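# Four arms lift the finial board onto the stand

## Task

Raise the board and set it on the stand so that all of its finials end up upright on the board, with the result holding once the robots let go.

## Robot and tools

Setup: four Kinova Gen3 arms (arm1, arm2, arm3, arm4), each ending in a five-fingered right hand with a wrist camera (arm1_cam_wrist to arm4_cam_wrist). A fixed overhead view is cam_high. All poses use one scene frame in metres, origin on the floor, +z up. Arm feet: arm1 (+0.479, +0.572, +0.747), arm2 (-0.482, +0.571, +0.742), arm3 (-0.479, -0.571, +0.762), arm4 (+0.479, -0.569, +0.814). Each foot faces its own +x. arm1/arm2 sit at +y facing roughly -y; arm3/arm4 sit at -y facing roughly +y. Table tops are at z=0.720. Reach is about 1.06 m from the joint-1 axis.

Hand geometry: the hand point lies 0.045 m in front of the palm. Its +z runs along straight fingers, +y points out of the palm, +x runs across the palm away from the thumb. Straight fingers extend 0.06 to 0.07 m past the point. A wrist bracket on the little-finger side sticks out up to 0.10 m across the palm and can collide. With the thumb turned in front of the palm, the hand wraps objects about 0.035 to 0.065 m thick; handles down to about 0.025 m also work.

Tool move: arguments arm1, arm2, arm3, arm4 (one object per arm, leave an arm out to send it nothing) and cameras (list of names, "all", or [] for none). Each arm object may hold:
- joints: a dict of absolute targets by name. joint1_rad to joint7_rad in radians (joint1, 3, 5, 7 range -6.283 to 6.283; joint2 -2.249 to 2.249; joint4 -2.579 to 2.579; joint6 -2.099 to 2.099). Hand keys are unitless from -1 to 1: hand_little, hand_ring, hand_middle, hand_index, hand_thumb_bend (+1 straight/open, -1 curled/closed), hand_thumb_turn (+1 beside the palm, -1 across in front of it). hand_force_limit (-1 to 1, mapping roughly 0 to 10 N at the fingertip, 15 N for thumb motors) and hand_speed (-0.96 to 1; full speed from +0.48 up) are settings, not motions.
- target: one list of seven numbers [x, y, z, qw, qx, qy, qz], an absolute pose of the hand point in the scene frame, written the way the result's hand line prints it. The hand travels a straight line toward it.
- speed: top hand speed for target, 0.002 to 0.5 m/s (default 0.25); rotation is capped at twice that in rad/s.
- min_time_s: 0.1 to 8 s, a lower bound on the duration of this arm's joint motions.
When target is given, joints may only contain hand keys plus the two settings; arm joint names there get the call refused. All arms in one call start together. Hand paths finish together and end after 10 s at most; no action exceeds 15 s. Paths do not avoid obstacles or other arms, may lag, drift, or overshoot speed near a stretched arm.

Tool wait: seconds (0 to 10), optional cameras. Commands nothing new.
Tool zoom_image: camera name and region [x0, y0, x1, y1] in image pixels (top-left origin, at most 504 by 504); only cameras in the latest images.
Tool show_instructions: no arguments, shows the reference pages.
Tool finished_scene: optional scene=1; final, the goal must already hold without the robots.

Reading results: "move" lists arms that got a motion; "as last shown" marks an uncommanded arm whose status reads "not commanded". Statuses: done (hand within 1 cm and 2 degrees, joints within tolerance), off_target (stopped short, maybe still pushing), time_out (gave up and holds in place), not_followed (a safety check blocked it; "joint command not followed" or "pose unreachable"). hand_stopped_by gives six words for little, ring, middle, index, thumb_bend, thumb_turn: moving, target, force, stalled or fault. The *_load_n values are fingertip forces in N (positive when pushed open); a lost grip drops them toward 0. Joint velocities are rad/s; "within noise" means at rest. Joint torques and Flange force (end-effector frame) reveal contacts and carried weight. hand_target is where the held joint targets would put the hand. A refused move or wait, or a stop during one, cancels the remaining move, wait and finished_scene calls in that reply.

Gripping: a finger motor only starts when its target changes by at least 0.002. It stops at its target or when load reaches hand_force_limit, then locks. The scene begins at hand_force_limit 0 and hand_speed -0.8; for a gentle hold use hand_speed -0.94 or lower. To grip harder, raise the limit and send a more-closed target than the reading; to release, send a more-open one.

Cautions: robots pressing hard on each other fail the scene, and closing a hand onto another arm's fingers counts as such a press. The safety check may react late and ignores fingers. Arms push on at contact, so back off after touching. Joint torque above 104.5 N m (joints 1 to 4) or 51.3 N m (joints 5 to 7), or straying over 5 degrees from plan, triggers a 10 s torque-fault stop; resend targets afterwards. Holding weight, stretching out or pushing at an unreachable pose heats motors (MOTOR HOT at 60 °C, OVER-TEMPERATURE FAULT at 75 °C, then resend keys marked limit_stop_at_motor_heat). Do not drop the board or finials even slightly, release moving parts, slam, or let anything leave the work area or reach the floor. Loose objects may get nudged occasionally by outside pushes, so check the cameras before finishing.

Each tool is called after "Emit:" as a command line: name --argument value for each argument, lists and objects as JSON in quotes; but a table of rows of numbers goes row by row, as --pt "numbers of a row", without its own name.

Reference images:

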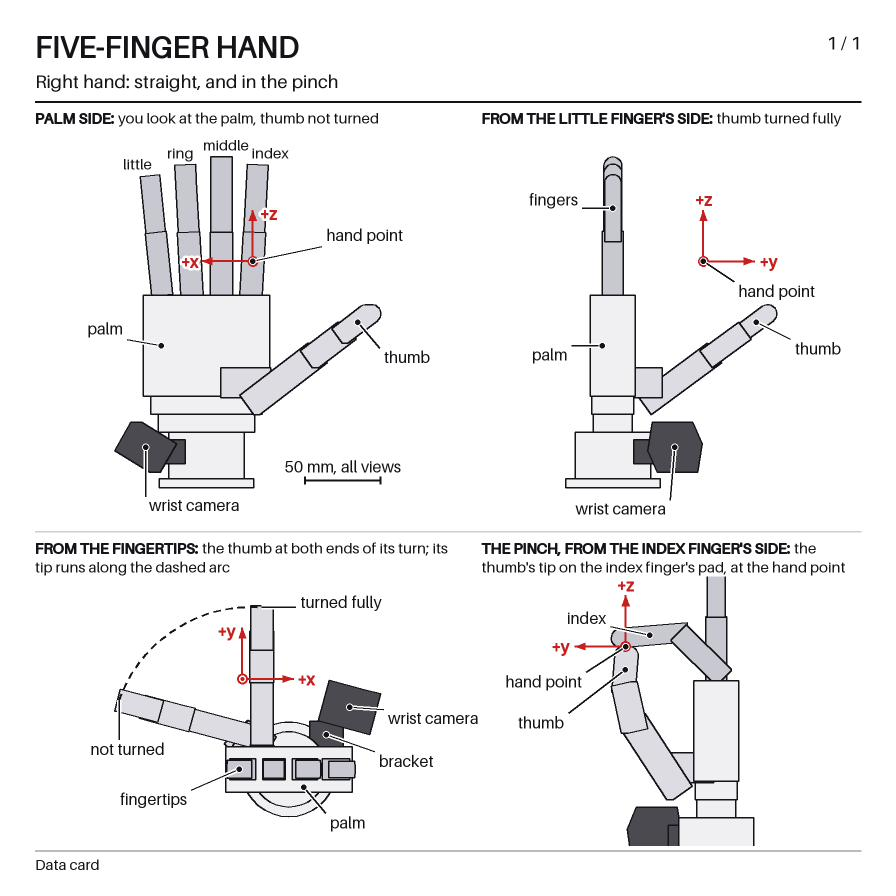

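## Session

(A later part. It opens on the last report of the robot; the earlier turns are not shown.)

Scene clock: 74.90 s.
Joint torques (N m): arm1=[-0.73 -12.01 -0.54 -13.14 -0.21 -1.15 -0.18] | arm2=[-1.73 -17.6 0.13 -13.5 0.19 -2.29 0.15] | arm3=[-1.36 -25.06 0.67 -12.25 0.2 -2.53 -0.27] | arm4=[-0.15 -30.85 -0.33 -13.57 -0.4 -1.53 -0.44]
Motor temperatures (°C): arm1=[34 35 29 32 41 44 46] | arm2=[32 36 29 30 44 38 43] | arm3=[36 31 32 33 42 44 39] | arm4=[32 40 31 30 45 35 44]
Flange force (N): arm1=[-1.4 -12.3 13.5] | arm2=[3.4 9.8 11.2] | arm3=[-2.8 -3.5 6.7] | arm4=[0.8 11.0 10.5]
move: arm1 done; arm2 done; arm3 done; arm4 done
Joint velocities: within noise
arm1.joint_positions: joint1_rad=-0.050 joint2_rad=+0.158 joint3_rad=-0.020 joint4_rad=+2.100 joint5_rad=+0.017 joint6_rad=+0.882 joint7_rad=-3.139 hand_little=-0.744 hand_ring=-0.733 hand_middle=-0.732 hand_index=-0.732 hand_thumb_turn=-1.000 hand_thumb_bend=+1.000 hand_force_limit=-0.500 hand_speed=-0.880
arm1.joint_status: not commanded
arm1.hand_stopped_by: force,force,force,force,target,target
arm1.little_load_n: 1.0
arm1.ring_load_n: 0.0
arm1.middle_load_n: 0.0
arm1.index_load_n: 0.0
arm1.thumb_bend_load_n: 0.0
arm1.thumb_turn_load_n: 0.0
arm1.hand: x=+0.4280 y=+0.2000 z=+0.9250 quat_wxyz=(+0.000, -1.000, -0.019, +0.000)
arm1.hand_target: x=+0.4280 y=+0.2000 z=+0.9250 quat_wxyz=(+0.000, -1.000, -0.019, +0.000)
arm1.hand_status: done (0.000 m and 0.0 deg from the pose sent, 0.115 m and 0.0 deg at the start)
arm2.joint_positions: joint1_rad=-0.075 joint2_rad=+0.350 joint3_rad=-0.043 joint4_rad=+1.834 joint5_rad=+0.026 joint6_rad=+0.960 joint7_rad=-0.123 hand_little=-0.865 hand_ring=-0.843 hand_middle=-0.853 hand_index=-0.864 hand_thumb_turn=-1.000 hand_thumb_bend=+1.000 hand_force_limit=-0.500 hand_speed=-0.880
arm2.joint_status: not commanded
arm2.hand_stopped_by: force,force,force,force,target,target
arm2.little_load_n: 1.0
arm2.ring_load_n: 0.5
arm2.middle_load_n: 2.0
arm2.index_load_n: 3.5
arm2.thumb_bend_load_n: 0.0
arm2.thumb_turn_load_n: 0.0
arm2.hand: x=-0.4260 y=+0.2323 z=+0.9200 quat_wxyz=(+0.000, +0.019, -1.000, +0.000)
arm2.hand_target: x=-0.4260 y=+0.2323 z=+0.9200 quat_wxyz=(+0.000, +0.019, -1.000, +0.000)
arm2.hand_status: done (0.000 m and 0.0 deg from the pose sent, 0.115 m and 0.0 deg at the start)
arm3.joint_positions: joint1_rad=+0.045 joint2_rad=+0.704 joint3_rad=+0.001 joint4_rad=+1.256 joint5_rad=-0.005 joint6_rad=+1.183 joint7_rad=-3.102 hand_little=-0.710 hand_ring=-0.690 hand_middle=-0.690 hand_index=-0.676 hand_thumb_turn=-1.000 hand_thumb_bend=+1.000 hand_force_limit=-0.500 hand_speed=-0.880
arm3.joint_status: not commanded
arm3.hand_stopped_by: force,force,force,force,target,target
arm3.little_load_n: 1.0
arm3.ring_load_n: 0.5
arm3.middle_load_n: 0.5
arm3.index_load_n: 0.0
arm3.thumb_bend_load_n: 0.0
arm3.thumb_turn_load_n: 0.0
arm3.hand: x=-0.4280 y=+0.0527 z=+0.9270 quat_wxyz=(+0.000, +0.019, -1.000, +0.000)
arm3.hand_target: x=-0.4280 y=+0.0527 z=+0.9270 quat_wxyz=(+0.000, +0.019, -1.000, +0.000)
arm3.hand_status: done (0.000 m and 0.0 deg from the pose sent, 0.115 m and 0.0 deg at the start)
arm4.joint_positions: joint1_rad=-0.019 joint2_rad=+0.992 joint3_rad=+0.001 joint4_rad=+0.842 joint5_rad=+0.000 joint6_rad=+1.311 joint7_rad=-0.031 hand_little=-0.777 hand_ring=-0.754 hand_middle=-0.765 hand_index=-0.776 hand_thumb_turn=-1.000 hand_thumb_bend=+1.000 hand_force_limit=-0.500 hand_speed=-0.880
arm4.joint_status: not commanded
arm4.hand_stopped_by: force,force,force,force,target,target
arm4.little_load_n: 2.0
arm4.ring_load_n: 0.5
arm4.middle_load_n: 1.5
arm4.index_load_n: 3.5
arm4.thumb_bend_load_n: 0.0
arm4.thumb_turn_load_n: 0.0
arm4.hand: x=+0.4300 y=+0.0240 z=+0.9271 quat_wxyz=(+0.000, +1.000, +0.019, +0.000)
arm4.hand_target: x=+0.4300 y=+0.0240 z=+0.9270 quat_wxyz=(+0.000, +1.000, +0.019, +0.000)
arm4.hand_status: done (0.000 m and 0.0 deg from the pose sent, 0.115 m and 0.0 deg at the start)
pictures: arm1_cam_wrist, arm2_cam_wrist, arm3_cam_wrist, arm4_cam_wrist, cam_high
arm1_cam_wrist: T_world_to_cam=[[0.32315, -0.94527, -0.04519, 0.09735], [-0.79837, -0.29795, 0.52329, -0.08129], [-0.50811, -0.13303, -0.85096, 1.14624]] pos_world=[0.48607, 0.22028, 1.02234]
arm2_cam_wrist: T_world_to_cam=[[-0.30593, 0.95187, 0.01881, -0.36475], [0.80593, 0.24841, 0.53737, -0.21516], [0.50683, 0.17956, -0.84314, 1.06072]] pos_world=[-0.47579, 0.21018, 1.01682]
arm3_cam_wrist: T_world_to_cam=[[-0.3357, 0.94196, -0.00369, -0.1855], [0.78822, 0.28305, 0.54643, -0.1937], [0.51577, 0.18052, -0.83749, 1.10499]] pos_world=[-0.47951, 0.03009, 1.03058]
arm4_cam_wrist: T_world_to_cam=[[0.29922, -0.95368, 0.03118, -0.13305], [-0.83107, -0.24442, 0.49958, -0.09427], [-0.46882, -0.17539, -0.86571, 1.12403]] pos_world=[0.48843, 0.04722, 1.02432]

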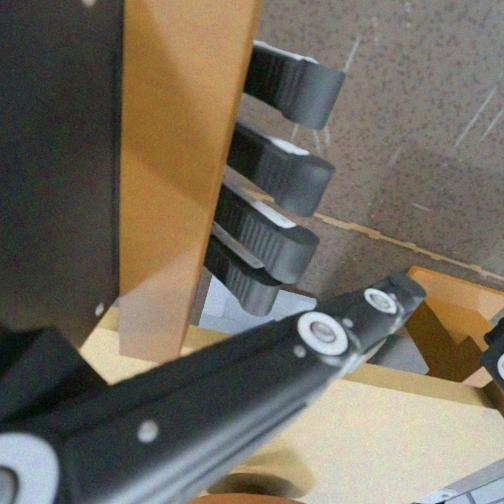

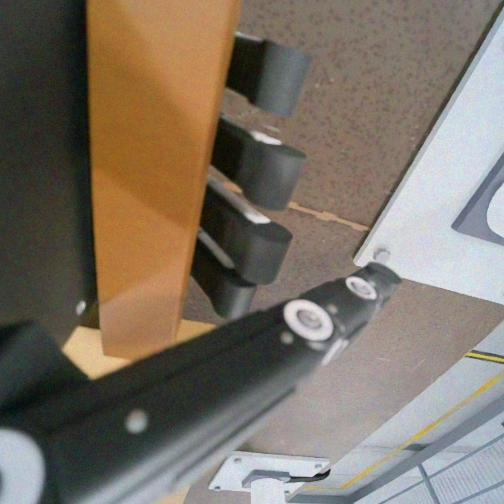

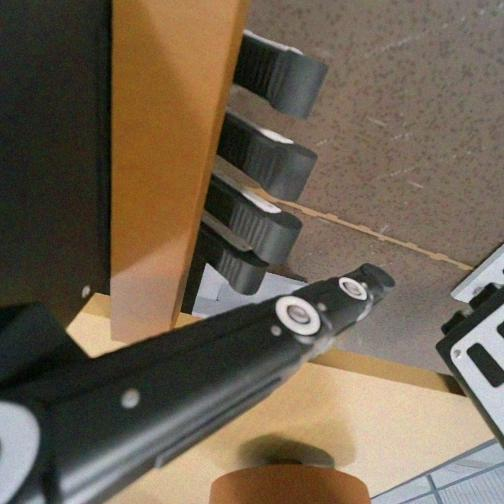

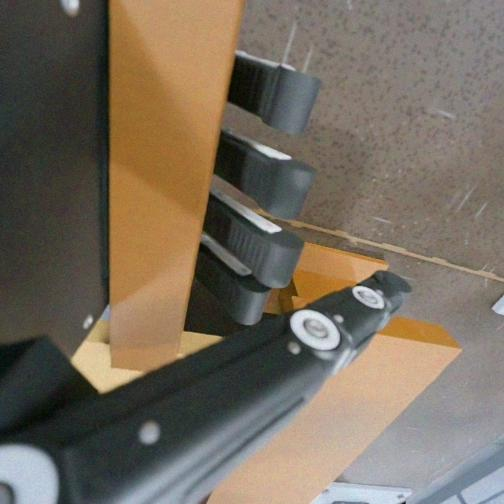

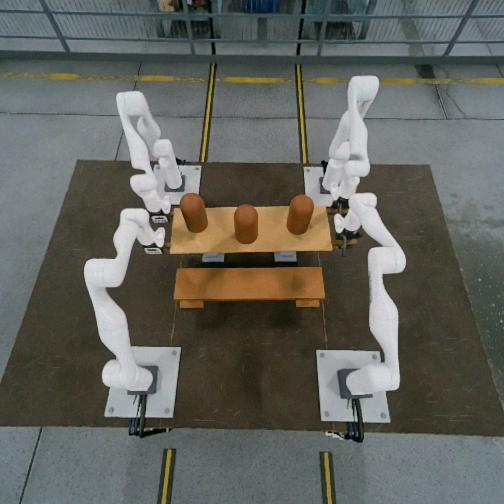

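Emit:
move --arm1 '{"target": [0.424, -0.059, 0.925, 0, 1, 0.013, 0], "speed": 0.05}' --arm2 '{"target": [-0.430, -0.0159, 0.920, 0, -0.013, 1, 0], "speed": 0.05}' --arm3 '{"target": [-0.432, -0.1955, 0.927, 0, -0.013, 1, 0], "speed": 0.05}' --arm4 '{"target": [0.426, -0.235, 0.927, 0, 1, 0.013, 0], "speed": 0.05}' --cameras '["all"]'

Emit:
zoom_image --camera "cam_high" --region '[150, 220, 250, 320]'

Emit:
zoom_image --camera "cam_high" --region '[250, 220, 350, 320]'

Scene clock: 81.47 s.
Joint torques (N m): arm1=[0.63 -25.24 0.92 -15.69 0.69 -1.88 -0.08] | arm2=[0.03 -30.05 1.78 -14.85 1.14 -3.1 0.28] | arm3=[-0.52 -13.86 1.57 -13.38 0.84 -3.8 -0.32] | arm4=[1.71 -18.71 1.2 -11.65 0.68 -1.97 -0.33]
Motor temperatures (°C): arm1=[34 36 29 32 41 44 46] | arm2=[32 36 29 31 44 38 43] | arm3=[36 32 32 33 42 44 39] | arm4=[32 40 30 30 45 35 44]
Flange force (N): arm1=[2.7 -20.2 13.5] | arm2=[-0.6 13.4 10.7] | arm3=[-0.6 -9.2 7.5] | arm4=[-3.1 8.4 10.1]
move: arm1 done; arm2 done; arm3 done; arm4 done
Joint velocities: within noise
arm1.joint_positions: joint1_rad=-0.054 joint2_rad=+0.703 joint3_rad=+0.003 joint4_rad=+1.206 joint5_rad=+0.008 joint6_rad=+1.230 joint7_rad=-3.124 hand_little=-0.744 hand_ring=-0.733 hand_middle=-0.732 hand_index=-0.732 hand_thumb_turn=-1.000 hand_thumb_bend=+1.000 hand_force_limit=-0.500 hand_speed=-0.880
arm1.joint_status: not commanded
arm1.hand_stopped_by: force,force,force,force,target,target
arm1.little_load_n: 0.5
arm1.ring_load_n: 0.5
arm1.middle_load_n: 0.0
arm1.index_load_n: 0.5
arm1.thumb_bend_load_n: -0.5
arm1.thumb_turn_load_n: 0.0
arm1.hand: x=+0.4240 y=-0.0590 z=+0.9250 quat_wxyz=(+0.000, -1.000, -0.013, +0.000)
arm1.hand_target: x=+0.4240 y=-0.0590 z=+0.9250 quat_wxyz=(+0.000, -1.000, -0.013, +0.000)
arm1.hand_status: done (0.000 m and 0.0 deg from the pose sent, 0.259 m and 0.7 deg at the start)
arm2.joint_positions: joint1_rad=-0.043 joint2_rad=+0.927 joint3_rad=-0.010 joint4_rad=+0.768 joint5_rad=+0.015 joint6_rad=+1.449 joint7_rad=-0.057 hand_little=-0.865 hand_ring=-0.843 hand_middle=-0.853 hand_index=-0.864 hand_thumb_turn=-1.000 hand_thumb_bend=+1.000 hand_force_limit=-0.500 hand_speed=-0.880
arm2.joint_status: not commanded
arm2.hand_stopped_by: force,force,force,force,target,target
arm2.little_load_n: 1.0
arm2.ring_load_n: 0.5
arm2.middle_load_n: 1.5
arm2.index_load_n: 3.5
arm2.thumb_bend_load_n: 0.0
arm2.thumb_turn_load_n: 0.0
arm2.hand: x=-0.4300 y=-0.0159 z=+0.9200 quat_wxyz=(+0.000, +0.013, -1.000, +0.000)
arm2.hand_target: x=-0.4300 y=-0.0159 z=+0.9200 quat_wxyz=(+0.000, +0.013, -1.000, +0.000)
arm2.hand_status: done (0.000 m and 0.0 deg from the pose sent, 0.248 m and 0.7 deg at the start)
arm3.joint_positions: joint1_rad=+0.044 joint2_rad=+0.196 joint3_rad=-0.017 joint4_rad=+2.110 joint5_rad=-0.001 joint6_rad=+0.838 joint7_rad=-3.133 hand_little=-0.710 hand_ring=-0.690 hand_middle=-0.690 hand_index=-0.676 hand_thumb_turn=-1.000 hand_thumb_bend=+1.000 hand_force_limit=-0.500 hand_speed=-0.880
arm3.joint_status: not commanded
arm3.hand_stopped_by: force,force,force,force,target,target
arm3.little_load_n: 1.5
arm3.ring_load_n: 0.5
arm3.middle_load_n: 0.0
arm3.index_load_n: 0.0
arm3.thumb_bend_load_n: 0.0
arm3.thumb_turn_load_n: 0.0
arm3.hand: x=-0.4320 y=-0.1955 z=+0.9270 quat_wxyz=(+0.000, +0.013, -1.000, +0.000)
arm3.hand_target: x=-0.4320 y=-0.1955 z=+0.9270 quat_wxyz=(+0.000, +0.013, -1.000, +0.000)
arm3.hand_status: done (0.000 m and 0.0 deg from the pose sent, 0.248 m and 0.7 deg at the start)
arm4.joint_positions: joint1_rad=-0.059 joint2_rad=+0.448 joint3_rad=-0.017 joint4_rad=+1.943 joint5_rad=+0.012 joint6_rad=+0.754 joint7_rad=-0.109 hand_little=-0.777 hand_ring=-0.754 hand_middle=-0.765 hand_index=-0.776 hand_thumb_turn=-1.000 hand_thumb_bend=+1.000 hand_force_limit=-0.500 hand_speed=-0.880
arm4.joint_status: not commanded
arm4.hand_stopped_by: force,force,force,force,target,target
arm4.little_load_n: 1.5
arm4.ring_load_n: 0.5
arm4.middle_load_n: 1.0
arm4.index_load_n: 3.0
arm4.thumb_bend_load_n: 0.0
arm4.thumb_turn_load_n: 0.0
arm4.hand: x=+0.4260 y=-0.2350 z=+0.9270 quat_wxyz=(+0.000, +1.000, +0.013, +0.000)
arm4.hand_target: x=+0.4260 y=-0.2350 z=+0.9270 quat_wxyz=(+0.000, +1.000, +0.013, +0.000)
arm4.hand_status: done (0.000 m and 0.0 deg from the pose sent, 0.259 m and 0.7 deg at the start)
pictures: arm1_cam_wrist, arm2_cam_wrist, arm3_cam_wrist, arm4_cam_wrist, cam_high
arm1_cam_wrist: T_world_to_cam=[[0.31184, -0.94906, -0.04527, -0.14144], [-0.80188, -0.28844, 0.52324, -0.15955], [-0.50965, -0.12687, -0.85098, 1.11079]] pos_world=[0.48228, -0.03933, 1.02234]
arm2_cam_wrist: T_world_to_cam=[[-0.29452, 0.95546, 0.01896, -0.12485], [0.80892, 0.23869, 0.53729, -0.14907], [0.50883, 0.17358, -0.84318, 1.10813]] pos_world=[-0.48004, -0.03748, 1.01682]
arm3_cam_wrist: T_world_to_cam=[[-0.32432, 0.94594, -0.00387, 0.0529], [0.79156, 0.27362, 0.5464, -0.12064], [0.51792, 0.17415, -0.83751, 1.15157]] pos_world=[-0.48377, -0.21757, 1.03058]
arm4_cam_wrist: T_world_to_cam=[[0.2879, -0.95715, 0.03144, -0.37513], [-0.83394, -0.23443, 0.49958, -0.15726], [-0.4708, -0.17005, -0.8657, 1.07862]] pos_world=[0.48467, -0.2125, 1.02412]

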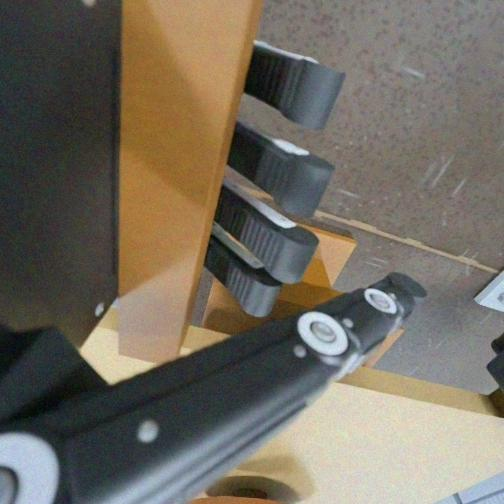

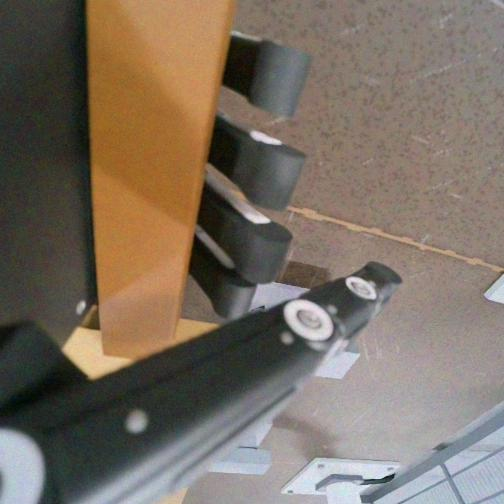

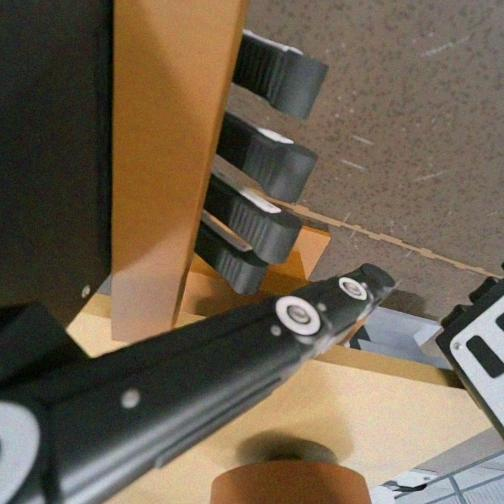

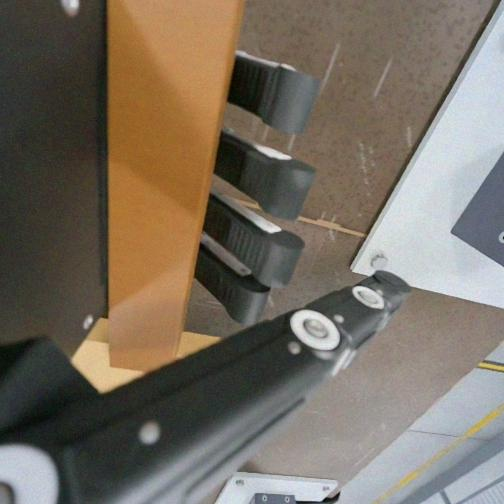

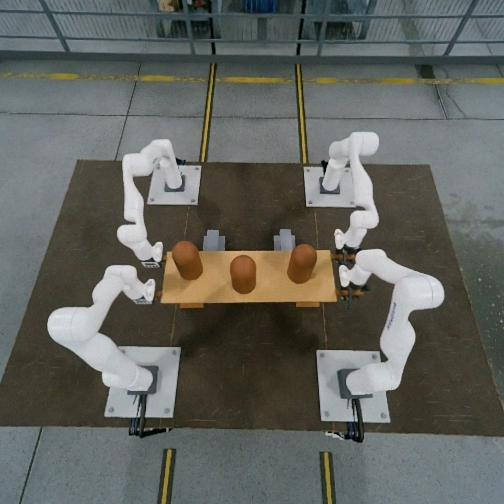

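Scaled by 5.040 from the camera's image (finer frame: 720x720).

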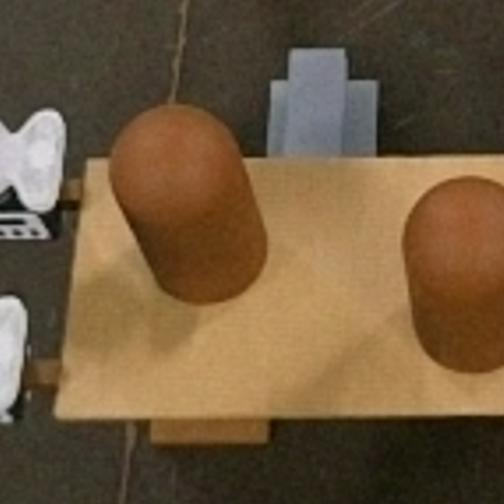

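Scaled by 5.040 from the camera's image (finer frame: 720x720).

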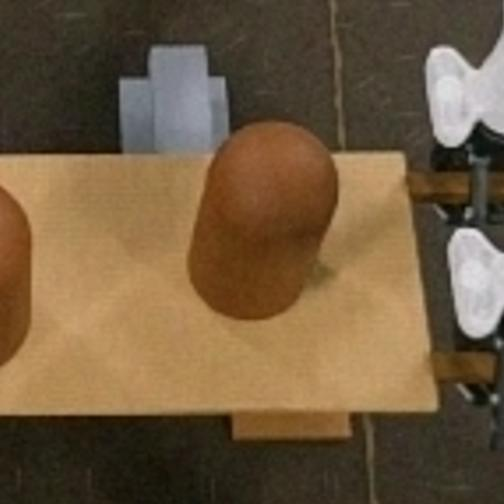

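Emit:
move --arm1 '{"target": [0.424, -0.064, 0.895, 0, 1, 0.013, 0], "speed": 0.03}' --arm2 '{"target": [-0.430, -0.0209, 0.890, 0, -0.013, 1, 0], "speed": 0.03}' --arm3 '{"target": [-0.432, -0.2005, 0.897, 0, -0.013, 1, 0], "speed": 0.03}' --arm4 '{"target": [0.426, -0.240, 0.897, 0, 1, 0.013, 0], "speed": 0.03}' --cameras '["all"]'

Emit:
zoom_image --camera "cam_high" --region '[140, 220, 360, 330]'

Scene clock: 84.03 s.
Joint torques (N m): arm1=[-0.39 -26.23 0.16 -14.84 0.13 -1.11 -0.15] | arm2=[-0.36 -29.1 1.46 -12.66 0.89 -1.58 0.32] | arm3=[-1.15 -14.25 0.88 -10.26 0.38 -2.23 -0.22] | arm4=[1.34 -18.36 1.01 -9.9 0.45 -1.45 -0.28]
Motor temperatures (°C): arm1=[34 36 29 32 41 44 46] | arm2=[32 36 29 31 44 38 43] | arm3=[36 31 32 33 42 44 39] | arm4=[32 40 30 30 45 35 44]
Flange force (N): arm1=[0.7 -17.9 14.0] | arm2=[-0.1 8.2 9.0] | arm3=[-3.2 -3.8 9.2] | arm4=[-2.5 7.1 9.0]
move: arm1 done; arm2 done; arm3 done; arm4 done
Joint velocities: within noise
arm1.joint_positions: joint1_rad=-0.053 joint2_rad=+0.743 joint3_rad=+0.003 joint4_rad=+1.232 joint5_rad=+0.008 joint6_rad=+1.165 joint7_rad=-3.124 hand_little=-0.744 hand_ring=-0.733 hand_middle=-0.732 hand_index=-0.732 hand_thumb_turn=-1.000 hand_thumb_bend=+1.000 hand_force_limit=-0.500 hand_speed=-0.880
arm1.joint_status: not commanded
arm1.hand_stopped_by: force,force,force,force,target,target
arm1.little_load_n: 1.0
arm1.ring_load_n: 0.0
arm1.middle_load_n: 0.0
arm1.index_load_n: 0.5
arm1.thumb_bend_load_n: 0.0
arm1.thumb_turn_load_n: 0.0
arm1.hand: x=+0.4240 y=-0.0640 z=+0.8950 quat_wxyz=(+0.000, -1.000, -0.013, +0.000)
arm1.hand_target: x=+0.4240 y=-0.0640 z=+0.8950 quat_wxyz=(+0.000, -1.000, -0.013, +0.000)
arm1.hand_status: done (0.000 m and 0.0 deg from the pose sent, 0.030 m and 0.0 deg at the start)
arm2.joint_positions: joint1_rad=-0.042 joint2_rad=+0.959 joint3_rad=-0.011 joint4_rad=+0.797 joint5_rad=+0.016 joint6_rad=+1.388 joint7_rad=-0.057 hand_little=-0.865 hand_ring=-0.843 hand_middle=-0.853 hand_index=-0.864 hand_thumb_turn=-1.000 hand_thumb_bend=+1.000 hand_force_limit=-0.500 hand_speed=-0.880
arm2.joint_status: not commanded
arm2.hand_stopped_by: force,force,force,force,target,target
arm2.little_load_n: 0.5
arm2.ring_load_n: 0.0
arm2.middle_load_n: 1.5
arm2.index_load_n: 2.5
arm2.thumb_bend_load_n: 0.0
arm2.thumb_turn_load_n: 0.0
arm2.hand: x=-0.4300 y=-0.0209 z=+0.8900 quat_wxyz=(+0.000, +0.013, -1.000, +0.000)
arm2.hand_target: x=-0.4300 y=-0.0209 z=+0.8900 quat_wxyz=(+0.000, +0.013, -1.000, +0.000)
arm2.hand_status: done (0.000 m and 0.0 deg from the pose sent, 0.030 m and 0.0 deg at the start)
arm3.joint_positions: joint1_rad=+0.044 joint2_rad=+0.246 joint3_rad=-0.018 joint4_rad=+2.175 joint5_rad=+0.001 joint6_rad=+0.723 joint7_rad=-3.135 hand_little=-0.710 hand_ring=-0.690 hand_middle=-0.690 hand_index=-0.676 hand_thumb_turn=-1.000 hand_thumb_bend=+1.000 hand_force_limit=-0.500 hand_speed=-0.880
arm3.joint_status: not commanded
arm3.hand_stopped_by: force,force,force,force,target,target
arm3.little_load_n: 1.5
arm3.ring_load_n: 0.5
arm3.middle_load_n: 0.0
arm3.index_load_n: 0.5
arm3.thumb_bend_load_n: 0.0
arm3.thumb_turn_load_n: 0.0
arm3.hand: x=-0.4320 y=-0.2005 z=+0.8970 quat_wxyz=(+0.000, +0.013, -1.000, +0.000)
arm3.hand_target: x=-0.4320 y=-0.2005 z=+0.8970 quat_wxyz=(+0.000, +0.013, -1.000, +0.000)
arm3.hand_status: done (0.000 m and 0.0 deg from the pose sent, 0.030 m and 0.0 deg at the start)
arm4.joint_positions: joint1_rad=-0.061 joint2_rad=+0.499 joint3_rad=-0.018 joint4_rad=+1.993 joint5_rad=+0.015 joint6_rad=+0.654 joint7_rad=-0.113 hand_little=-0.777 hand_ring=-0.754 hand_middle=-0.765 hand_index=-0.776 hand_thumb_turn=-1.000 hand_thumb_bend=+1.000 hand_force_limit=-0.500 hand_speed=-0.880
arm4.joint_status: not commanded
arm4.hand_stopped_by: force,force,force,force,target,target
arm4.little_load_n: 1.5
arm4.ring_load_n: 0.5
arm4.middle_load_n: 0.5
arm4.index_load_n: 2.5
arm4.thumb_bend_load_n: 0.0
arm4.thumb_turn_load_n: 0.0
arm4.hand: x=+0.4260 y=-0.2400 z=+0.8970 quat_wxyz=(+0.000, +1.000, +0.013, +0.000)
arm4.hand_target: x=+0.4260 y=-0.2400 z=+0.8970 quat_wxyz=(+0.000, +1.000, +0.013, +0.000)
arm4.hand_status: done (0.000 m and 0.0 deg from the pose sent, 0.030 m and 0.0 deg at the start)
pictures: arm1_cam_wrist, arm2_cam_wrist, arm3_cam_wrist, arm4_cam_wrist, cam_high
arm1_cam_wrist: T_world_to_cam=[[0.31186, -0.94905, -0.04517, -0.14774], [-0.80188, -0.28841, 0.52327, -0.14535], [-0.50964, -0.12697, -0.85097, 1.08459]] pos_world=[0.48228, -0.04443, 0.99234]
arm2_cam_wrist: T_world_to_cam=[[-0.29451, 0.95546, 0.01893, -0.11947], [0.80885, 0.23867, 0.5374, -0.1319], [0.50895, 0.17358, -0.84311, 1.08368]] pos_world=[-0.48004, -0.04248, 0.98682]
arm3_cam_wrist: T_world_to_cam=[[-0.32437, 0.94592, -0.00379, 0.05731], [0.79155, 0.27362, 0.54643, -0.10294], [0.51791, 0.17425, -0.8375, 1.1273]] pos_world=[-0.48377, -0.22247, 1.00058]
arm4_cam_wrist: T_world_to_cam=[[0.28777, -0.95718, 0.03141, -0.37889], [-0.83398, -0.23434, 0.49956, -0.14344], [-0.47081, -0.16995, -0.86571, 1.05193]] pos_world=[0.48467, -0.2175, 0.99422]

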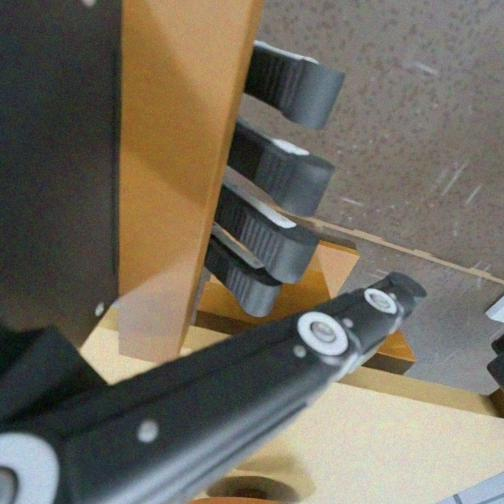

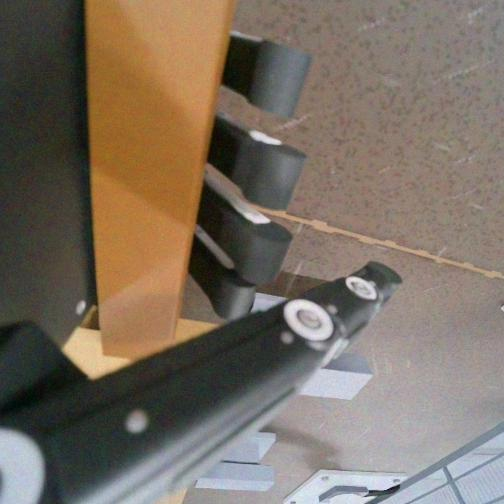

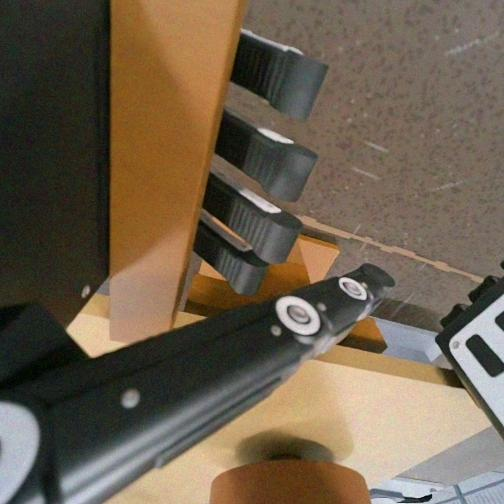

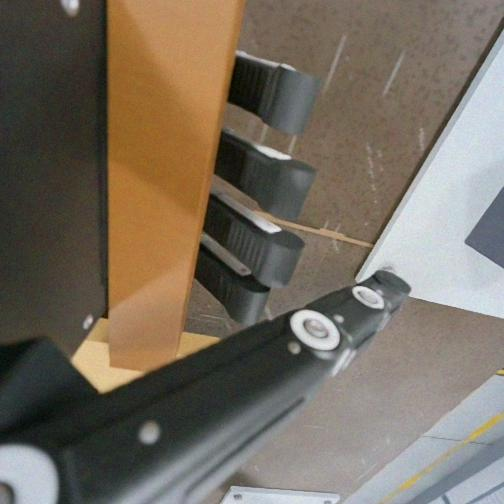

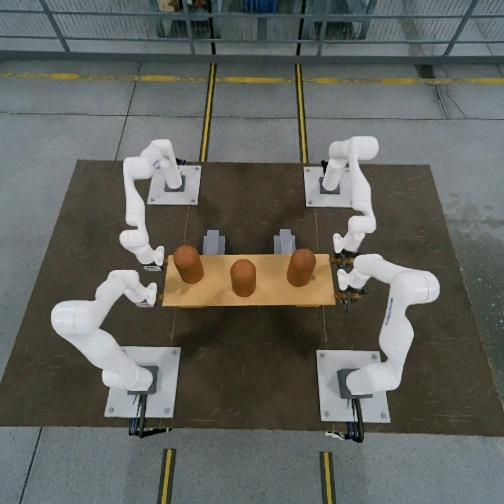

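Scaled by 2.291 from the camera's image (finer frame: 720x720).

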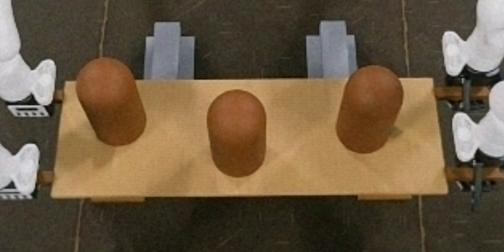

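Emit:
move --arm1 '{"target": [0.424, -0.064, 0.887, 0, 1, 0.013, 0], "speed": 0.015}' --arm2 '{"target": [-0.430, -0.0209, 0.882, 0, -0.013, 1, 0], "speed": 0.015}' --arm3 '{"target": [-0.432, -0.2005, 0.889, 0, -0.013, 1, 0], "speed": 0.015}' --arm4 '{"target": [0.426, -0.240, 0.889, 0, 1, 0.013, 0], "speed": 0.015}' --cameras '["arm1_cam_wrist", "arm3_cam_wrist"]'

Scene clock: 85.47 s.
Joint torques (N m): arm1=[-0.55 -26.63 0.06 -14.89 0.07 -1.12 -0.09] | arm2=[-0.41 -29.24 1.41 -12.65 0.89 -1.56 0.32] | arm3=[-1.1 -14.3 0.85 -9.8 0.4 -2.11 -0.26] | arm4=[1.28 -18.18 0.88 -9.2 0.38 -1.28 -0.28]
Motor temperatures (°C): arm1=[34 36 29 32 41 44 46] | arm2=[32 36 29 31 44 38 43] | arm3=[36 31 32 33 42 44 39] | arm4=[32 40 30 30 45 35 44]
Flange force (N): arm1=[0.5 -17.6 14.3] | arm2=[-0.1 8.0 9.0] | arm3=[-3.4 -3.4 9.0] | arm4=[-2.4 6.3 8.3]
move: arm1 done; arm2 done; arm3 done; arm4 done
Joint velocities: within noise
arm1.joint_positions: joint1_rad=-0.053 joint2_rad=+0.751 joint3_rad=+0.002 joint4_rad=+1.243 joint5_rad=+0.009 joint6_rad=+1.146 joint7_rad=-3.124 hand_little=-0.744 hand_ring=-0.733 hand_middle=-0.732 hand_index=-0.732 hand_thumb_turn=-1.000 hand_thumb_bend=+1.000 hand_force_limit=-0.500 hand_speed=-0.880
arm1.joint_status: not commanded
arm1.hand_stopped_by: force,force,force,force,target,target
arm1.little_load_n: 1.0
arm1.ring_load_n: 0.0
arm1.middle_load_n: 0.5
arm1.index_load_n: 0.0
arm1.thumb_bend_load_n: 0.0
arm1.thumb_turn_load_n: 0.0
arm1.hand: x=+0.4240 y=-0.0640 z=+0.8870 quat_wxyz=(+0.000, -1.000, -0.013, +0.000)
arm1.hand_target: x=+0.4240 y=-0.0640 z=+0.8870 quat_wxyz=(+0.000, -1.000, -0.013, +0.000)
arm1.hand_status: done (0.000 m and 0.0 deg from the pose sent, 0.008 m and 0.0 deg at the start)
arm2.joint_positions: joint1_rad=-0.042 joint2_rad=+0.964 joint3_rad=-0.011 joint4_rad=+0.812 joint5_rad=+0.016 joint6_rad=+1.368 joint7_rad=-0.057 hand_little=-0.865 hand_ring=-0.843 hand_middle=-0.853 hand_index=-0.864 hand_thumb_turn=-1.000 hand_thumb_bend=+1.000 hand_force_limit=-0.500 hand_speed=-0.880
arm2.joint_status: not commanded
arm2.hand_stopped_by: force,force,force,force,target,target
arm2.little_load_n: 0.5
arm2.ring_load_n: 0.0
arm2.middle_load_n: 1.0
arm2.index_load_n: 3.0
arm2.thumb_bend_load_n: 0.0
arm2.thumb_turn_load_n: -0.5
arm2.hand: x=-0.4300 y=-0.0209 z=+0.8820 quat_wxyz=(+0.000, +0.013, -1.000, +0.000)
arm2.hand_target: x=-0.4300 y=-0.0209 z=+0.8820 quat_wxyz=(+0.000, +0.013, -1.000, +0.000)
arm2.hand_status: done (0.000 m and 0.0 deg from the pose sent, 0.008 m and 0.0 deg at the start)
arm3.joint_positions: joint1_rad=+0.044 joint2_rad=+0.264 joint3_rad=-0.018 joint4_rad=+2.187 joint5_rad=+0.001 joint6_rad=+0.693 joint7_rad=-3.135 hand_little=-0.710 hand_ring=-0.690 hand_middle=-0.690 hand_index=-0.676 hand_thumb_turn=-1.000 hand_thumb_bend=+1.000 hand_force_limit=-0.500 hand_speed=-0.880
arm3.joint_status: not commanded
arm3.hand_stopped_by: force,force,force,force,target,target
arm3.little_load_n: 1.0
arm3.ring_load_n: 0.5
arm3.middle_load_n: 0.5
arm3.index_load_n: 0.5
arm3.thumb_bend_load_n: -0.5
arm3.thumb_turn_load_n: 0.0
arm3.hand: x=-0.4320 y=-0.2005 z=+0.8890 quat_wxyz=(+0.000, +0.013, -1.000, +0.000)
arm3.hand_target: x=-0.4320 y=-0.2005 z=+0.8890 quat_wxyz=(+0.000, +0.013, -1.000, +0.000)
arm3.hand_status: done (0.000 m and 0.0 deg from the pose sent, 0.008 m and 0.0 deg at the start)
arm4.joint_positions: joint1_rad=-0.061 joint2_rad=+0.515 joint3_rad=-0.018 joint4_rad=+2.000 joint5_rad=+0.016 joint6_rad=+0.629 joint7_rad=-0.114 hand_little=-0.777 hand_ring=-0.754 hand_middle=-0.765 hand_index=-0.776 hand_thumb_turn=-1.000 hand_thumb_bend=+1.000 hand_force_limit=-0.500 hand_speed=-0.880
arm4.joint_status: not commanded
arm4.hand_stopped_by: force,force,force,force,target,target
arm4.little_load_n: 1.5
arm4.ring_load_n: 0.5
arm4.middle_load_n: 1.0
arm4.index_load_n: 2.5
arm4.thumb_bend_load_n: -0.5
arm4.thumb_turn_load_n: 0.0
arm4.hand: x=+0.4260 y=-0.2400 z=+0.8890 quat_wxyz=(+0.000, +1.000, +0.013, +0.000)
arm4.hand_target: x=+0.4260 y=-0.2400 z=+0.8890 quat_wxyz=(+0.000, +1.000, +0.013, +0.000)
arm4.hand_status: done (0.000 m and 0.0 deg from the pose sent, 0.008 m and 0.0 deg at the start)
arm1_cam_wrist: T_world_to_cam=[[0.31188, -0.94905, -0.04519, -0.1481], [-0.80187, -0.28843, 0.52327, -0.14117], [-0.50964, -0.12697, -0.85097, 1.07779]] pos_world=[0.48228, -0.04443, 0.98434]
arm3_cam_wrist: T_world_to_cam=[[-0.32437, 0.94592, -0.00379, 0.05728], [0.79155, 0.27362, 0.54643, -0.09857], [0.51791, 0.17425, -0.8375, 1.1206]] pos_world=[-0.48377, -0.22247, 0.99258]

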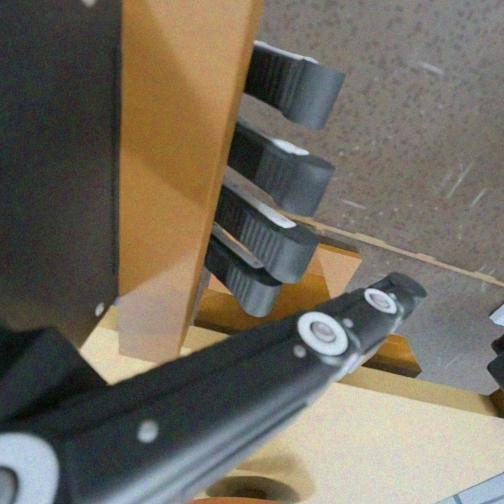

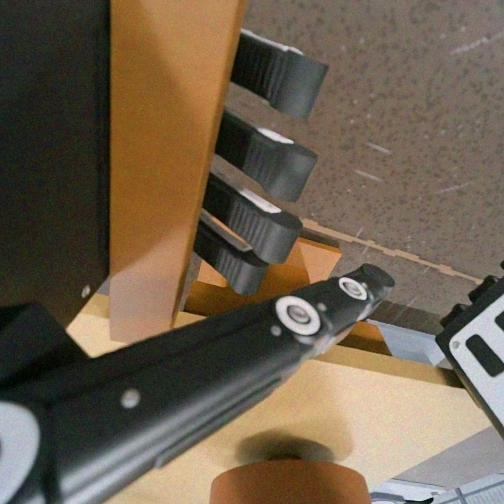

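Emit:
move --arm1 '{"target": [0.424, -0.064, 0.883, 0, 1, 0.013, 0], "speed": 0.015}' --arm2 '{"target": [-0.430, -0.0209, 0.878, 0, -0.013, 1, 0], "speed": 0.015}' --arm3 '{"target": [-0.432, -0.2005, 0.885, 0, -0.013, 1, 0], "speed": 0.015}' --arm4 '{"target": [0.426, -0.240, 0.885, 0, 1, 0.013, 0], "speed": 0.015}' --cameras '["arm1_cam_wrist", "arm3_cam_wrist"]'

Scene clock: 86.90 s.
Joint torques (N m): arm1=[-0.56 -26.64 -0.05 -14.73 0.01 -1.03 -0.07] | arm2=[-0.4 -29.22 1.36 -12.64 0.82 -1.55 0.31] | arm3=[-1.05 -14.45 0.87 -9.7 0.4 -2.08 -0.27] | arm4=[1.11 -18.28 0.74 -9.07 0.29 -1.27 -0.27]
Motor temperatures (°C): arm1=[34 36 29 32 41 44 46] | arm2=[32 36 29 31 44 38 43] | arm3=[36 31 32 33 42 44 39] | arm4=[32 40 30 30 45 35 44]
Flange force (N): arm1=[0.5 -17.3 14.2] | arm2=[-0.1 8.2 9.0] | arm3=[-3.4 -3.4 9.3] | arm4=[-2.1 6.1 8.3]
move: arm1 done; arm2 done; arm3 done; arm4 done
Joint velocities: within noise
arm1.joint_positions: joint1_rad=-0.053 joint2_rad=+0.755 joint3_rad=+0.002 joint4_rad=+1.249 joint5_rad=+0.009 joint6_rad=+1.136 joint7_rad=-3.125 hand_little=-0.744 hand_ring=-0.733 hand_middle=-0.732 hand_index=-0.732 hand_thumb_turn=-1.000 hand_thumb_bend=+1.000 hand_force_limit=-0.500 hand_speed=-0.880
arm1.joint_status: not commanded
arm1.hand_stopped_by: force,force,force,force,target,target
arm1.little_load_n: 0.5
arm1.ring_load_n: 0.5
arm1.middle_load_n: 0.0
arm1.index_load_n: 0.5
arm1.thumb_bend_load_n: 0.0
arm1.thumb_turn_load_n: 0.0
arm1.hand: x=+0.4240 y=-0.0640 z=+0.8830 quat_wxyz=(+0.000, -1.000, -0.013, +0.000)
arm1.hand_target: x=+0.4240 y=-0.0640 z=+0.8830 quat_wxyz=(+0.000, -1.000, -0.013, +0.000)
arm1.hand_status: done (0.000 m and 0.0 deg from the pose sent, 0.004 m and 0.0 deg at the start)
arm2.joint_positions: joint1_rad=-0.042 joint2_rad=+0.967 joint3_rad=-0.011 joint4_rad=+0.819 joint5_rad=+0.016 joint6_rad=+1.358 joint7_rad=-0.057 hand_little=-0.865 hand_ring=-0.843 hand_middle=-0.853 hand_index=-0.864 hand_thumb_turn=-1.000 hand_thumb_bend=+1.000 hand_force_limit=-0.500 hand_speed=-0.880
arm2.joint_status: not commanded
arm2.hand_stopped_by: force,force,force,force,target,target
arm2.little_load_n: 0.5
arm2.ring_load_n: 0.0
arm2.middle_load_n: 1.0
arm2.index_load_n: 3.0
arm2.thumb_bend_load_n: 0.0
arm2.thumb_turn_load_n: 0.0
arm2.hand: x=-0.4300 y=-0.0209 z=+0.8780 quat_wxyz=(+0.000, +0.013, -1.000, +0.000)
arm2.hand_target: x=-0.4300 y=-0.0209 z=+0.8780 quat_wxyz=(+0.000, +0.013, -1.000, +0.000)
arm2.hand_status: done (0.000 m and 0.0 deg from the pose sent, 0.004 m and 0.0 deg at the start)
arm3.joint_positions: joint1_rad=+0.044 joint2_rad=+0.273 joint3_rad=-0.018 joint4_rad=+2.193 joint5_rad=+0.002 joint6_rad=+0.678 joint7_rad=-3.136 hand_little=-0.710 hand_ring=-0.690 hand_middle=-0.690 hand_index=-0.676 hand_thumb_turn=-1.000 hand_thumb_bend=+1.000 hand_force_limit=-0.500 hand_speed=-0.880
arm3.joint_status: not commanded
arm3.hand_stopped_by: force,force,force,force,target,target
arm3.little_load_n: 1.0
arm3.ring_load_n: 0.5
arm3.middle_load_n: 0.0
arm3.index_load_n: 0.5
arm3.thumb_bend_load_n: 0.0
arm3.thumb_turn_load_n: 0.0
arm3.hand: x=-0.4320 y=-0.2005 z=+0.8850 quat_wxyz=(+0.000, +0.013, -1.000, +0.000)
arm3.hand_target: x=-0.4320 y=-0.2005 z=+0.8850 quat_wxyz=(+0.000, +0.013, -1.000, +0.000)
arm3.hand_status: done (0.000 m and 0.0 deg from the pose sent, 0.004 m and 0.0 deg at the start)
arm4.joint_positions: joint1_rad=-0.061 joint2_rad=+0.524 joint3_rad=-0.018 joint4_rad=+2.004 joint5_rad=+0.016 joint6_rad=+0.617 joint7_rad=-0.114 hand_little=-0.777 hand_ring=-0.754 hand_middle=-0.765 hand_index=-0.776 hand_thumb_turn=-1.000 hand_thumb_bend=+1.000 hand_force_limit=-0.500 hand_speed=-0.880
arm4.joint_status: not commanded
arm4.hand_stopped_by: force,force,force,force,target,target
arm4.little_load_n: 1.5
arm4.ring_load_n: 0.5
arm4.middle_load_n: 1.0
arm4.index_load_n: 2.5
arm4.thumb_bend_load_n: 0.0
arm4.thumb_turn_load_n: 0.0
arm4.hand: x=+0.4260 y=-0.2400 z=+0.8850 quat_wxyz=(+0.000, +1.000, +0.013, +0.000)
arm4.hand_target: x=+0.4260 y=-0.2400 z=+0.8850 quat_wxyz=(+0.000, +1.000, +0.013, +0.000)
arm4.hand_status: done (0.000 m and 0.0 deg from the pose sent, 0.004 m and 0.0 deg at the start)
arm1_cam_wrist: T_world_to_cam=[[0.31186, -0.94905, -0.04517, -0.14829], [-0.80188, -0.2884, 0.52327, -0.13907], [-0.50964, -0.12697, -0.85097, 1.07438]] pos_world=[0.48228, -0.04443, 0.98034]
arm3_cam_wrist: T_world_to_cam=[[-0.32439, 0.94591, -0.00381, 0.05727], [0.79154, 0.27365, 0.54643, -0.09638], [0.51791, 0.17424, -0.8375, 1.11725]] pos_world=[-0.48377, -0.22247, 0.98858]

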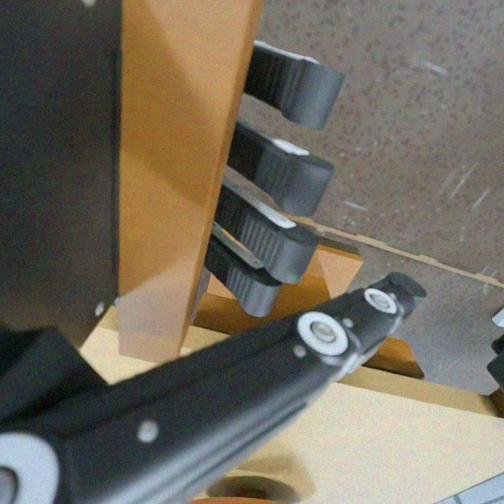

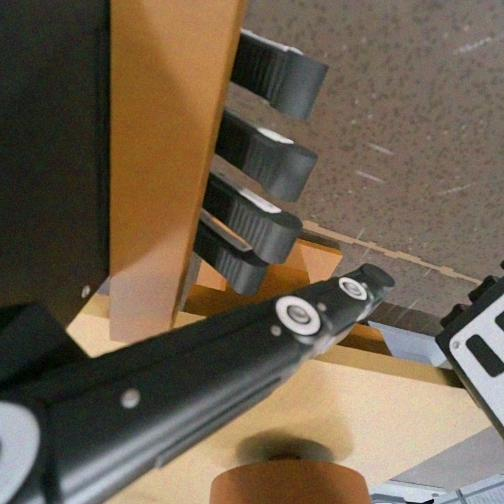

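Emit:
move --arm1 '{"target": [0.424, -0.064, 0.879, 0, 1, 0.013, 0], "speed": 0.015}' --arm2 '{"target": [-0.430, -0.0209, 0.874, 0, -0.013, 1, 0], "speed": 0.015}' --arm3 '{"target": [-0.432, -0.2005, 0.881, 0, -0.013, 1, 0], "speed": 0.015}' --arm4 '{"target": [0.426, -0.240, 0.881, 0, 1, 0.013, 0], "speed": 0.015}' --cameras '["arm1_cam_wrist", "arm3_cam_wrist", "cam_high"]'

Emit:
zoom_image --camera "arm1_cam_wrist" --region '[180, 200, 460, 420]'

Scene clock: 88.27 s.
Joint torques (N m): arm1=[-0.59 -26.69 0.02 -14.52 0.04 -0.93 -0.13] | arm2=[-0.46 -29.24 1.31 -12.53 0.82 -1.51 0.3] | arm3=[-0.99 -14.58 0.99 -9.5 0.42 -2.06 -0.21] | arm4=[1.05 -18.29 0.62 -8.76 0.25 -1.18 -0.32]
Motor temperatures (°C): arm1=[34 36 29 32 41 44 46] | arm2=[32 36 29 31 43 38 43] | arm3=[36 31 32 33 42 44 39] | arm4=[32 40 30 30 45 35 44]
Flange force (N): arm1=[0.3 -16.7 14.1] | arm2=[0.0 7.7 8.9] | arm3=[-3.1 -3.1 9.3] | arm4=[-1.8 5.6 8.3]
move: arm1 done; arm2 done; arm3 done; arm4 done
Joint velocities: within noise
arm1.joint_positions: joint1_rad=-0.053 joint2_rad=+0.759 joint3_rad=+0.002 joint4_rad=+1.254 joint5_rad=+0.009 joint6_rad=+1.126 joint7_rad=-3.125 hand_little=-0.744 hand_ring=-0.733 hand_middle=-0.732 hand_index=-0.732 hand_thumb_turn=-1.000 hand_thumb_bend=+1.000 hand_force_limit=-0.500 hand_speed=-0.880
arm1.joint_status: not commanded
arm1.hand_stopped_by: force,force,force,force,target,target
arm1.little_load_n: 1.0
arm1.ring_load_n: 0.0
arm1.middle_load_n: 0.0
arm1.index_load_n: 0.5
arm1.thumb_bend_load_n: 0.0
arm1.thumb_turn_load_n: 0.0
arm1.hand: x=+0.4240 y=-0.0640 z=+0.8790 quat_wxyz=(+0.000, -1.000, -0.013, +0.000)
arm1.hand_target: x=+0.4240 y=-0.0640 z=+0.8790 quat_wxyz=(+0.000, -1.000, -0.013, +0.000)
arm1.hand_status: done (0.000 m and 0.0 deg from the pose sent, 0.004 m and 0.0 deg at the start)
arm2.joint_positions: joint1_rad=-0.042 joint2_rad=+0.969 joint3_rad=-0.012 joint4_rad=+0.827 joint5_rad=+0.017 joint6_rad=+1.348 joint7_rad=-0.058 hand_little=-0.865 hand_ring=-0.843 hand_middle=-0.853 hand_index=-0.864 hand_thumb_turn=-1.000 hand_thumb_bend=+1.000 hand_force_limit=-0.500 hand_speed=-0.880
arm2.joint_status: not commanded
arm2.hand_stopped_by: force,force,force,force,target,target
arm2.little_load_n: 0.5
arm2.ring_load_n: 0.0
arm2.middle_load_n: 1.0
arm2.index_load_n: 3.0
arm2.thumb_bend_load_n: 0.0
arm2.thumb_turn_load_n: 0.0
arm2.hand: x=-0.4300 y=-0.0209 z=+0.8740 quat_wxyz=(+0.000, +0.013, -1.000, +0.000)
arm2.hand_target: x=-0.4300 y=-0.0209 z=+0.8740 quat_wxyz=(+0.000, +0.013, -1.000, +0.000)
arm2.hand_status: done (0.000 m and 0.0 deg from the pose sent, 0.004 m and 0.0 deg at the start)
arm3.joint_positions: joint1_rad=+0.044 joint2_rad=+0.282 joint3_rad=-0.018 joint4_rad=+2.199 joint5_rad=+0.002 joint6_rad=+0.663 joint7_rad=-3.136 hand_little=-0.710 hand_ring=-0.690 hand_middle=-0.690 hand_index=-0.676 hand_thumb_turn=-1.000 hand_thumb_bend=+1.000 hand_force_limit=-0.500 hand_speed=-0.880
arm3.joint_status: not commanded
arm3.hand_stopped_by: force,force,force,force,target,target
arm3.little_load_n: 1.0
arm3.ring_load_n: 0.5
arm3.middle_load_n: 0.5
arm3.index_load_n: 0.5
arm3.thumb_bend_load_n: 0.0
arm3.thumb_turn_load_n: 0.0
arm3.hand: x=-0.4320 y=-0.2005 z=+0.8810 quat_wxyz=(+0.000, +0.013, -1.000, +0.000)
arm3.hand_target: x=-0.4320 y=-0.2005 z=+0.8810 quat_wxyz=(+0.000, +0.013, -1.000, +0.000)
arm3.hand_status: done (0.000 m and 0.0 deg from the pose sent, 0.004 m and 0.0 deg at the start)
arm4.joint_positions: joint1_rad=-0.061 joint2_rad=+0.532 joint3_rad=-0.017 joint4_rad=+2.008 joint5_rad=+0.017 joint6_rad=+0.605 joint7_rad=-0.115 hand_little=-0.777 hand_ring=-0.754 hand_middle=-0.765 hand_index=-0.776 hand_thumb_turn=-1.000 hand_thumb_bend=+1.000 hand_force_limit=-0.500 hand_speed=-0.880
arm4.joint_status: not commanded
arm4.hand_stopped_by: force,force,force,force,target,target
arm4.little_load_n: 1.5
arm4.ring_load_n: 0.5
arm4.middle_load_n: 0.5
arm4.index_load_n: 2.5
arm4.thumb_bend_load_n: 0.0
arm4.thumb_turn_load_n: 0.0
arm4.hand: x=+0.4260 y=-0.2400 z=+0.8810 quat_wxyz=(+0.000, +1.000, +0.013, +0.000)
arm4.hand_target: x=+0.4260 y=-0.2400 z=+0.8810 quat_wxyz=(+0.000, +1.000, +0.013, +0.000)
arm4.hand_status: done (0.000 m and 0.0 deg from the pose sent, 0.004 m and 0.0 deg at the start)
arm1_cam_wrist: T_world_to_cam=[[0.31188, -0.94905, -0.04519, -0.14846], [-0.80187, -0.28843, 0.52327, -0.13698], [-0.50964, -0.12697, -0.85097, 1.07098]] pos_world=[0.48228, -0.04443, 0.97634]
arm3_cam_wrist: T_world_to_cam=[[-0.32437, 0.94592, -0.00379, 0.05725], [0.79155, 0.27362, 0.54643, -0.0942], [0.51791, 0.17425, -0.8375, 1.1139]] pos_world=[-0.48377, -0.22247, 0.98458]

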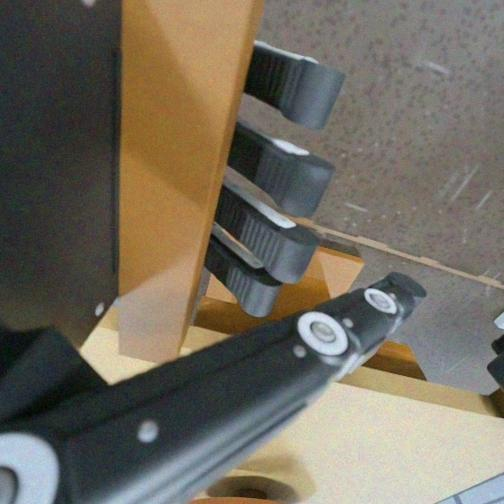

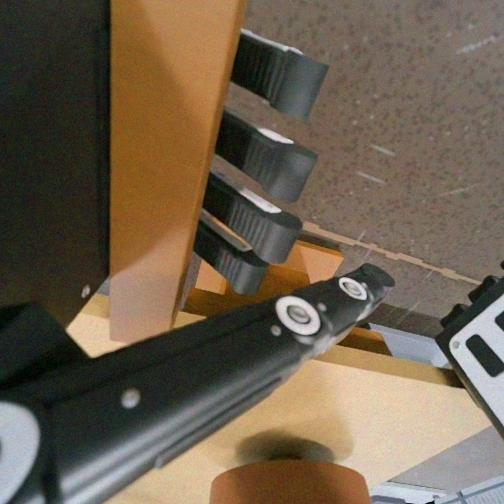

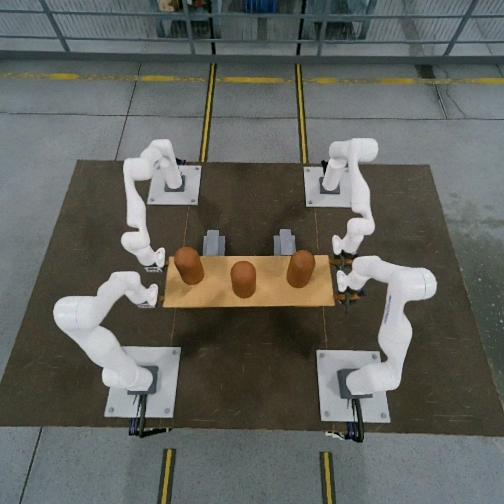

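Scaled by 1.800 from the camera's image (finer frame: 720x720).

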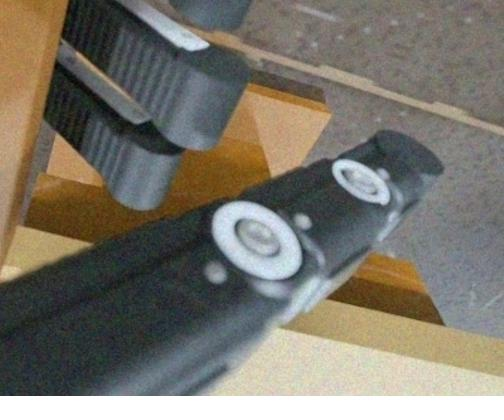

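Emit:
move --arm1 '{"target": [0.424, -0.064, 0.875, 0, 1, 0.013, 0], "speed": 0.015}' --arm2 '{"target": [-0.430, -0.0209, 0.870, 0, -0.013, 1, 0], "speed": 0.015}' --arm3 '{"target": [-0.432, -0.2005, 0.877, 0, -0.013, 1, 0], "speed": 0.015}' --arm4 '{"target": [0.426, -0.240, 0.877, 0, 1, 0.013, 0], "speed": 0.015}' --cameras '[]'

Scene clock: 89.53 s.
Joint torques (N m): arm1=[-0.58 -26.72 0.07 -14.33 0.02 -0.85 -0.07] | arm2=[-0.53 -29.19 1.35 -12.44 0.85 -1.5 0.31] | arm3=[-1.02 -14.66 0.95 -9.34 0.43 -2.05 -0.24] | arm4=[1.03 -18.3 0.51 -8.5 0.22 -1.09 -0.32]
Motor temperatures (°C): arm1=[34 36 29 32 41 44 46] | arm2=[32 36 29 31 43 38 43] | arm3=[36 31 32 33 42 44 39] | arm4=[32 40 30 30 45 35 44]
Flange force (N): arm1=[0.4 -16.2 14.0] | arm2=[0.1 7.4 8.7] | arm3=[-3.4 -3.0 9.3] | arm4=[-1.8 5.4 8.3]
move: arm1 done; arm2 done; arm3 done; arm4 done
Joint velocities: within noise
arm1.joint_positions: joint1_rad=-0.052 joint2_rad=+0.764 joint3_rad=+0.002 joint4_rad=+1.260 joint5_rad=+0.009 joint6_rad=+1.117 joint7_rad=-3.125 hand_little=-0.744 hand_ring=-0.733 hand_middle=-0.732 hand_index=-0.732 hand_thumb_turn=-1.000 hand_thumb_bend=+1.000 hand_force_limit=-0.500 hand_speed=-0.880
arm1.joint_status: not commanded
arm1.hand_stopped_by: force,force,force,force,target,target
arm1.little_load_n: 0.5
arm1.ring_load_n: 0.5
arm1.middle_load_n: 0.0
arm1.index_load_n: 0.0
arm1.thumb_bend_load_n: 0.0
arm1.thumb_turn_load_n: 0.0
arm1.hand: x=+0.4240 y=-0.0640 z=+0.8750 quat_wxyz=(+0.000, -1.000, -0.013, +0.000)
arm1.hand_target: x=+0.4240 y=-0.0640 z=+0.8750 quat_wxyz=(+0.000, -1.000, -0.013, +0.000)
arm1.hand_status: done (0.000 m and 0.0 deg from the pose sent, 0.004 m and 0.0 deg at the start)
arm2.joint_positions: joint1_rad=-0.041 joint2_rad=+0.972 joint3_rad=-0.012 joint4_rad=+0.833 joint5_rad=+0.017 joint6_rad=+1.338 joint7_rad=-0.058 hand_little=-0.865 hand_ring=-0.843 hand_middle=-0.853 hand_index=-0.864 hand_thumb_turn=-1.000 hand_thumb_bend=+1.000 hand_force_limit=-0.500 hand_speed=-0.880
arm2.joint_status: not commanded
arm2.hand_stopped_by: force,force,force,force,target,target
arm2.little_load_n: 0.5
arm2.ring_load_n: 0.0
arm2.middle_load_n: 1.0
arm2.index_load_n: 3.0
arm2.thumb_bend_load_n: 0.0
arm2.thumb_turn_load_n: 0.0
arm2.hand: x=-0.4300 y=-0.0209 z=+0.8700 quat_wxyz=(+0.000, +0.013, -1.000, +0.000)
arm2.hand_target: x=-0.4300 y=-0.0209 z=+0.8700 quat_wxyz=(+0.000, +0.013, -1.000, +0.000)
arm2.hand_status: done (0.000 m and 0.0 deg from the pose sent, 0.004 m and 0.0 deg at the start)
arm3.joint_positions: joint1_rad=+0.044 joint2_rad=+0.291 joint3_rad=-0.019 joint4_rad=+2.205 joint5_rad=+0.002 joint6_rad=+0.648 joint7_rad=-3.136 hand_little=-0.710 hand_ring=-0.690 hand_middle=-0.690 hand_index=-0.676 hand_thumb_turn=-1.000 hand_thumb_bend=+1.000 hand_force_limit=-0.500 hand_speed=-0.880
arm3.joint_status: not commanded
arm3.hand_stopped_by: force,force,force,force,target,target
arm3.little_load_n: 1.0
arm3.ring_load_n: 0.5
arm3.middle_load_n: 0.5
arm3.index_load_n: 0.5
arm3.thumb_bend_load_n: 0.0
arm3.thumb_turn_load_n: 0.0
arm3.hand: x=-0.4320 y=-0.2005 z=+0.8770 quat_wxyz=(+0.000, +0.013, -1.000, +0.000)
arm3.hand_target: x=-0.4320 y=-0.2005 z=+0.8770 quat_wxyz=(+0.000, +0.013, -1.000, +0.000)
arm3.hand_status: done (0.000 m and 0.0 deg from the pose sent, 0.004 m and 0.0 deg at the start)
arm4.joint_positions: joint1_rad=-0.061 joint2_rad=+0.541 joint3_rad=-0.017 joint4_rad=+2.011 joint5_rad=+0.017 joint6_rad=+0.593 joint7_rad=-0.115 hand_little=-0.777 hand_ring=-0.754 hand_middle=-0.765 hand_index=-0.776 hand_thumb_turn=-1.000 hand_thumb_bend=+1.000 hand_force_limit=-0.500 hand_speed=-0.880
arm4.joint_status: not commanded
arm4.hand_stopped_by: force,force,force,force,target,target
arm4.little_load_n: 1.5
arm4.ring_load_n: 0.5
arm4.middle_load_n: 0.5
arm4.index_load_n: 2.5
arm4.thumb_bend_load_n: 0.0
arm4.thumb_turn_load_n: 0.0
arm4.hand: x=+0.4260 y=-0.2400 z=+0.8770 quat_wxyz=(+0.000, +1.000, +0.013, +0.000)
arm4.hand_target: x=+0.4260 y=-0.2400 z=+0.8770 quat_wxyz=(+0.000, +1.000, +0.013, +0.000)
arm4.hand_status: done (0.000 m and 0.0 deg from the pose sent, 0.004 m and 0.0 deg at the start)


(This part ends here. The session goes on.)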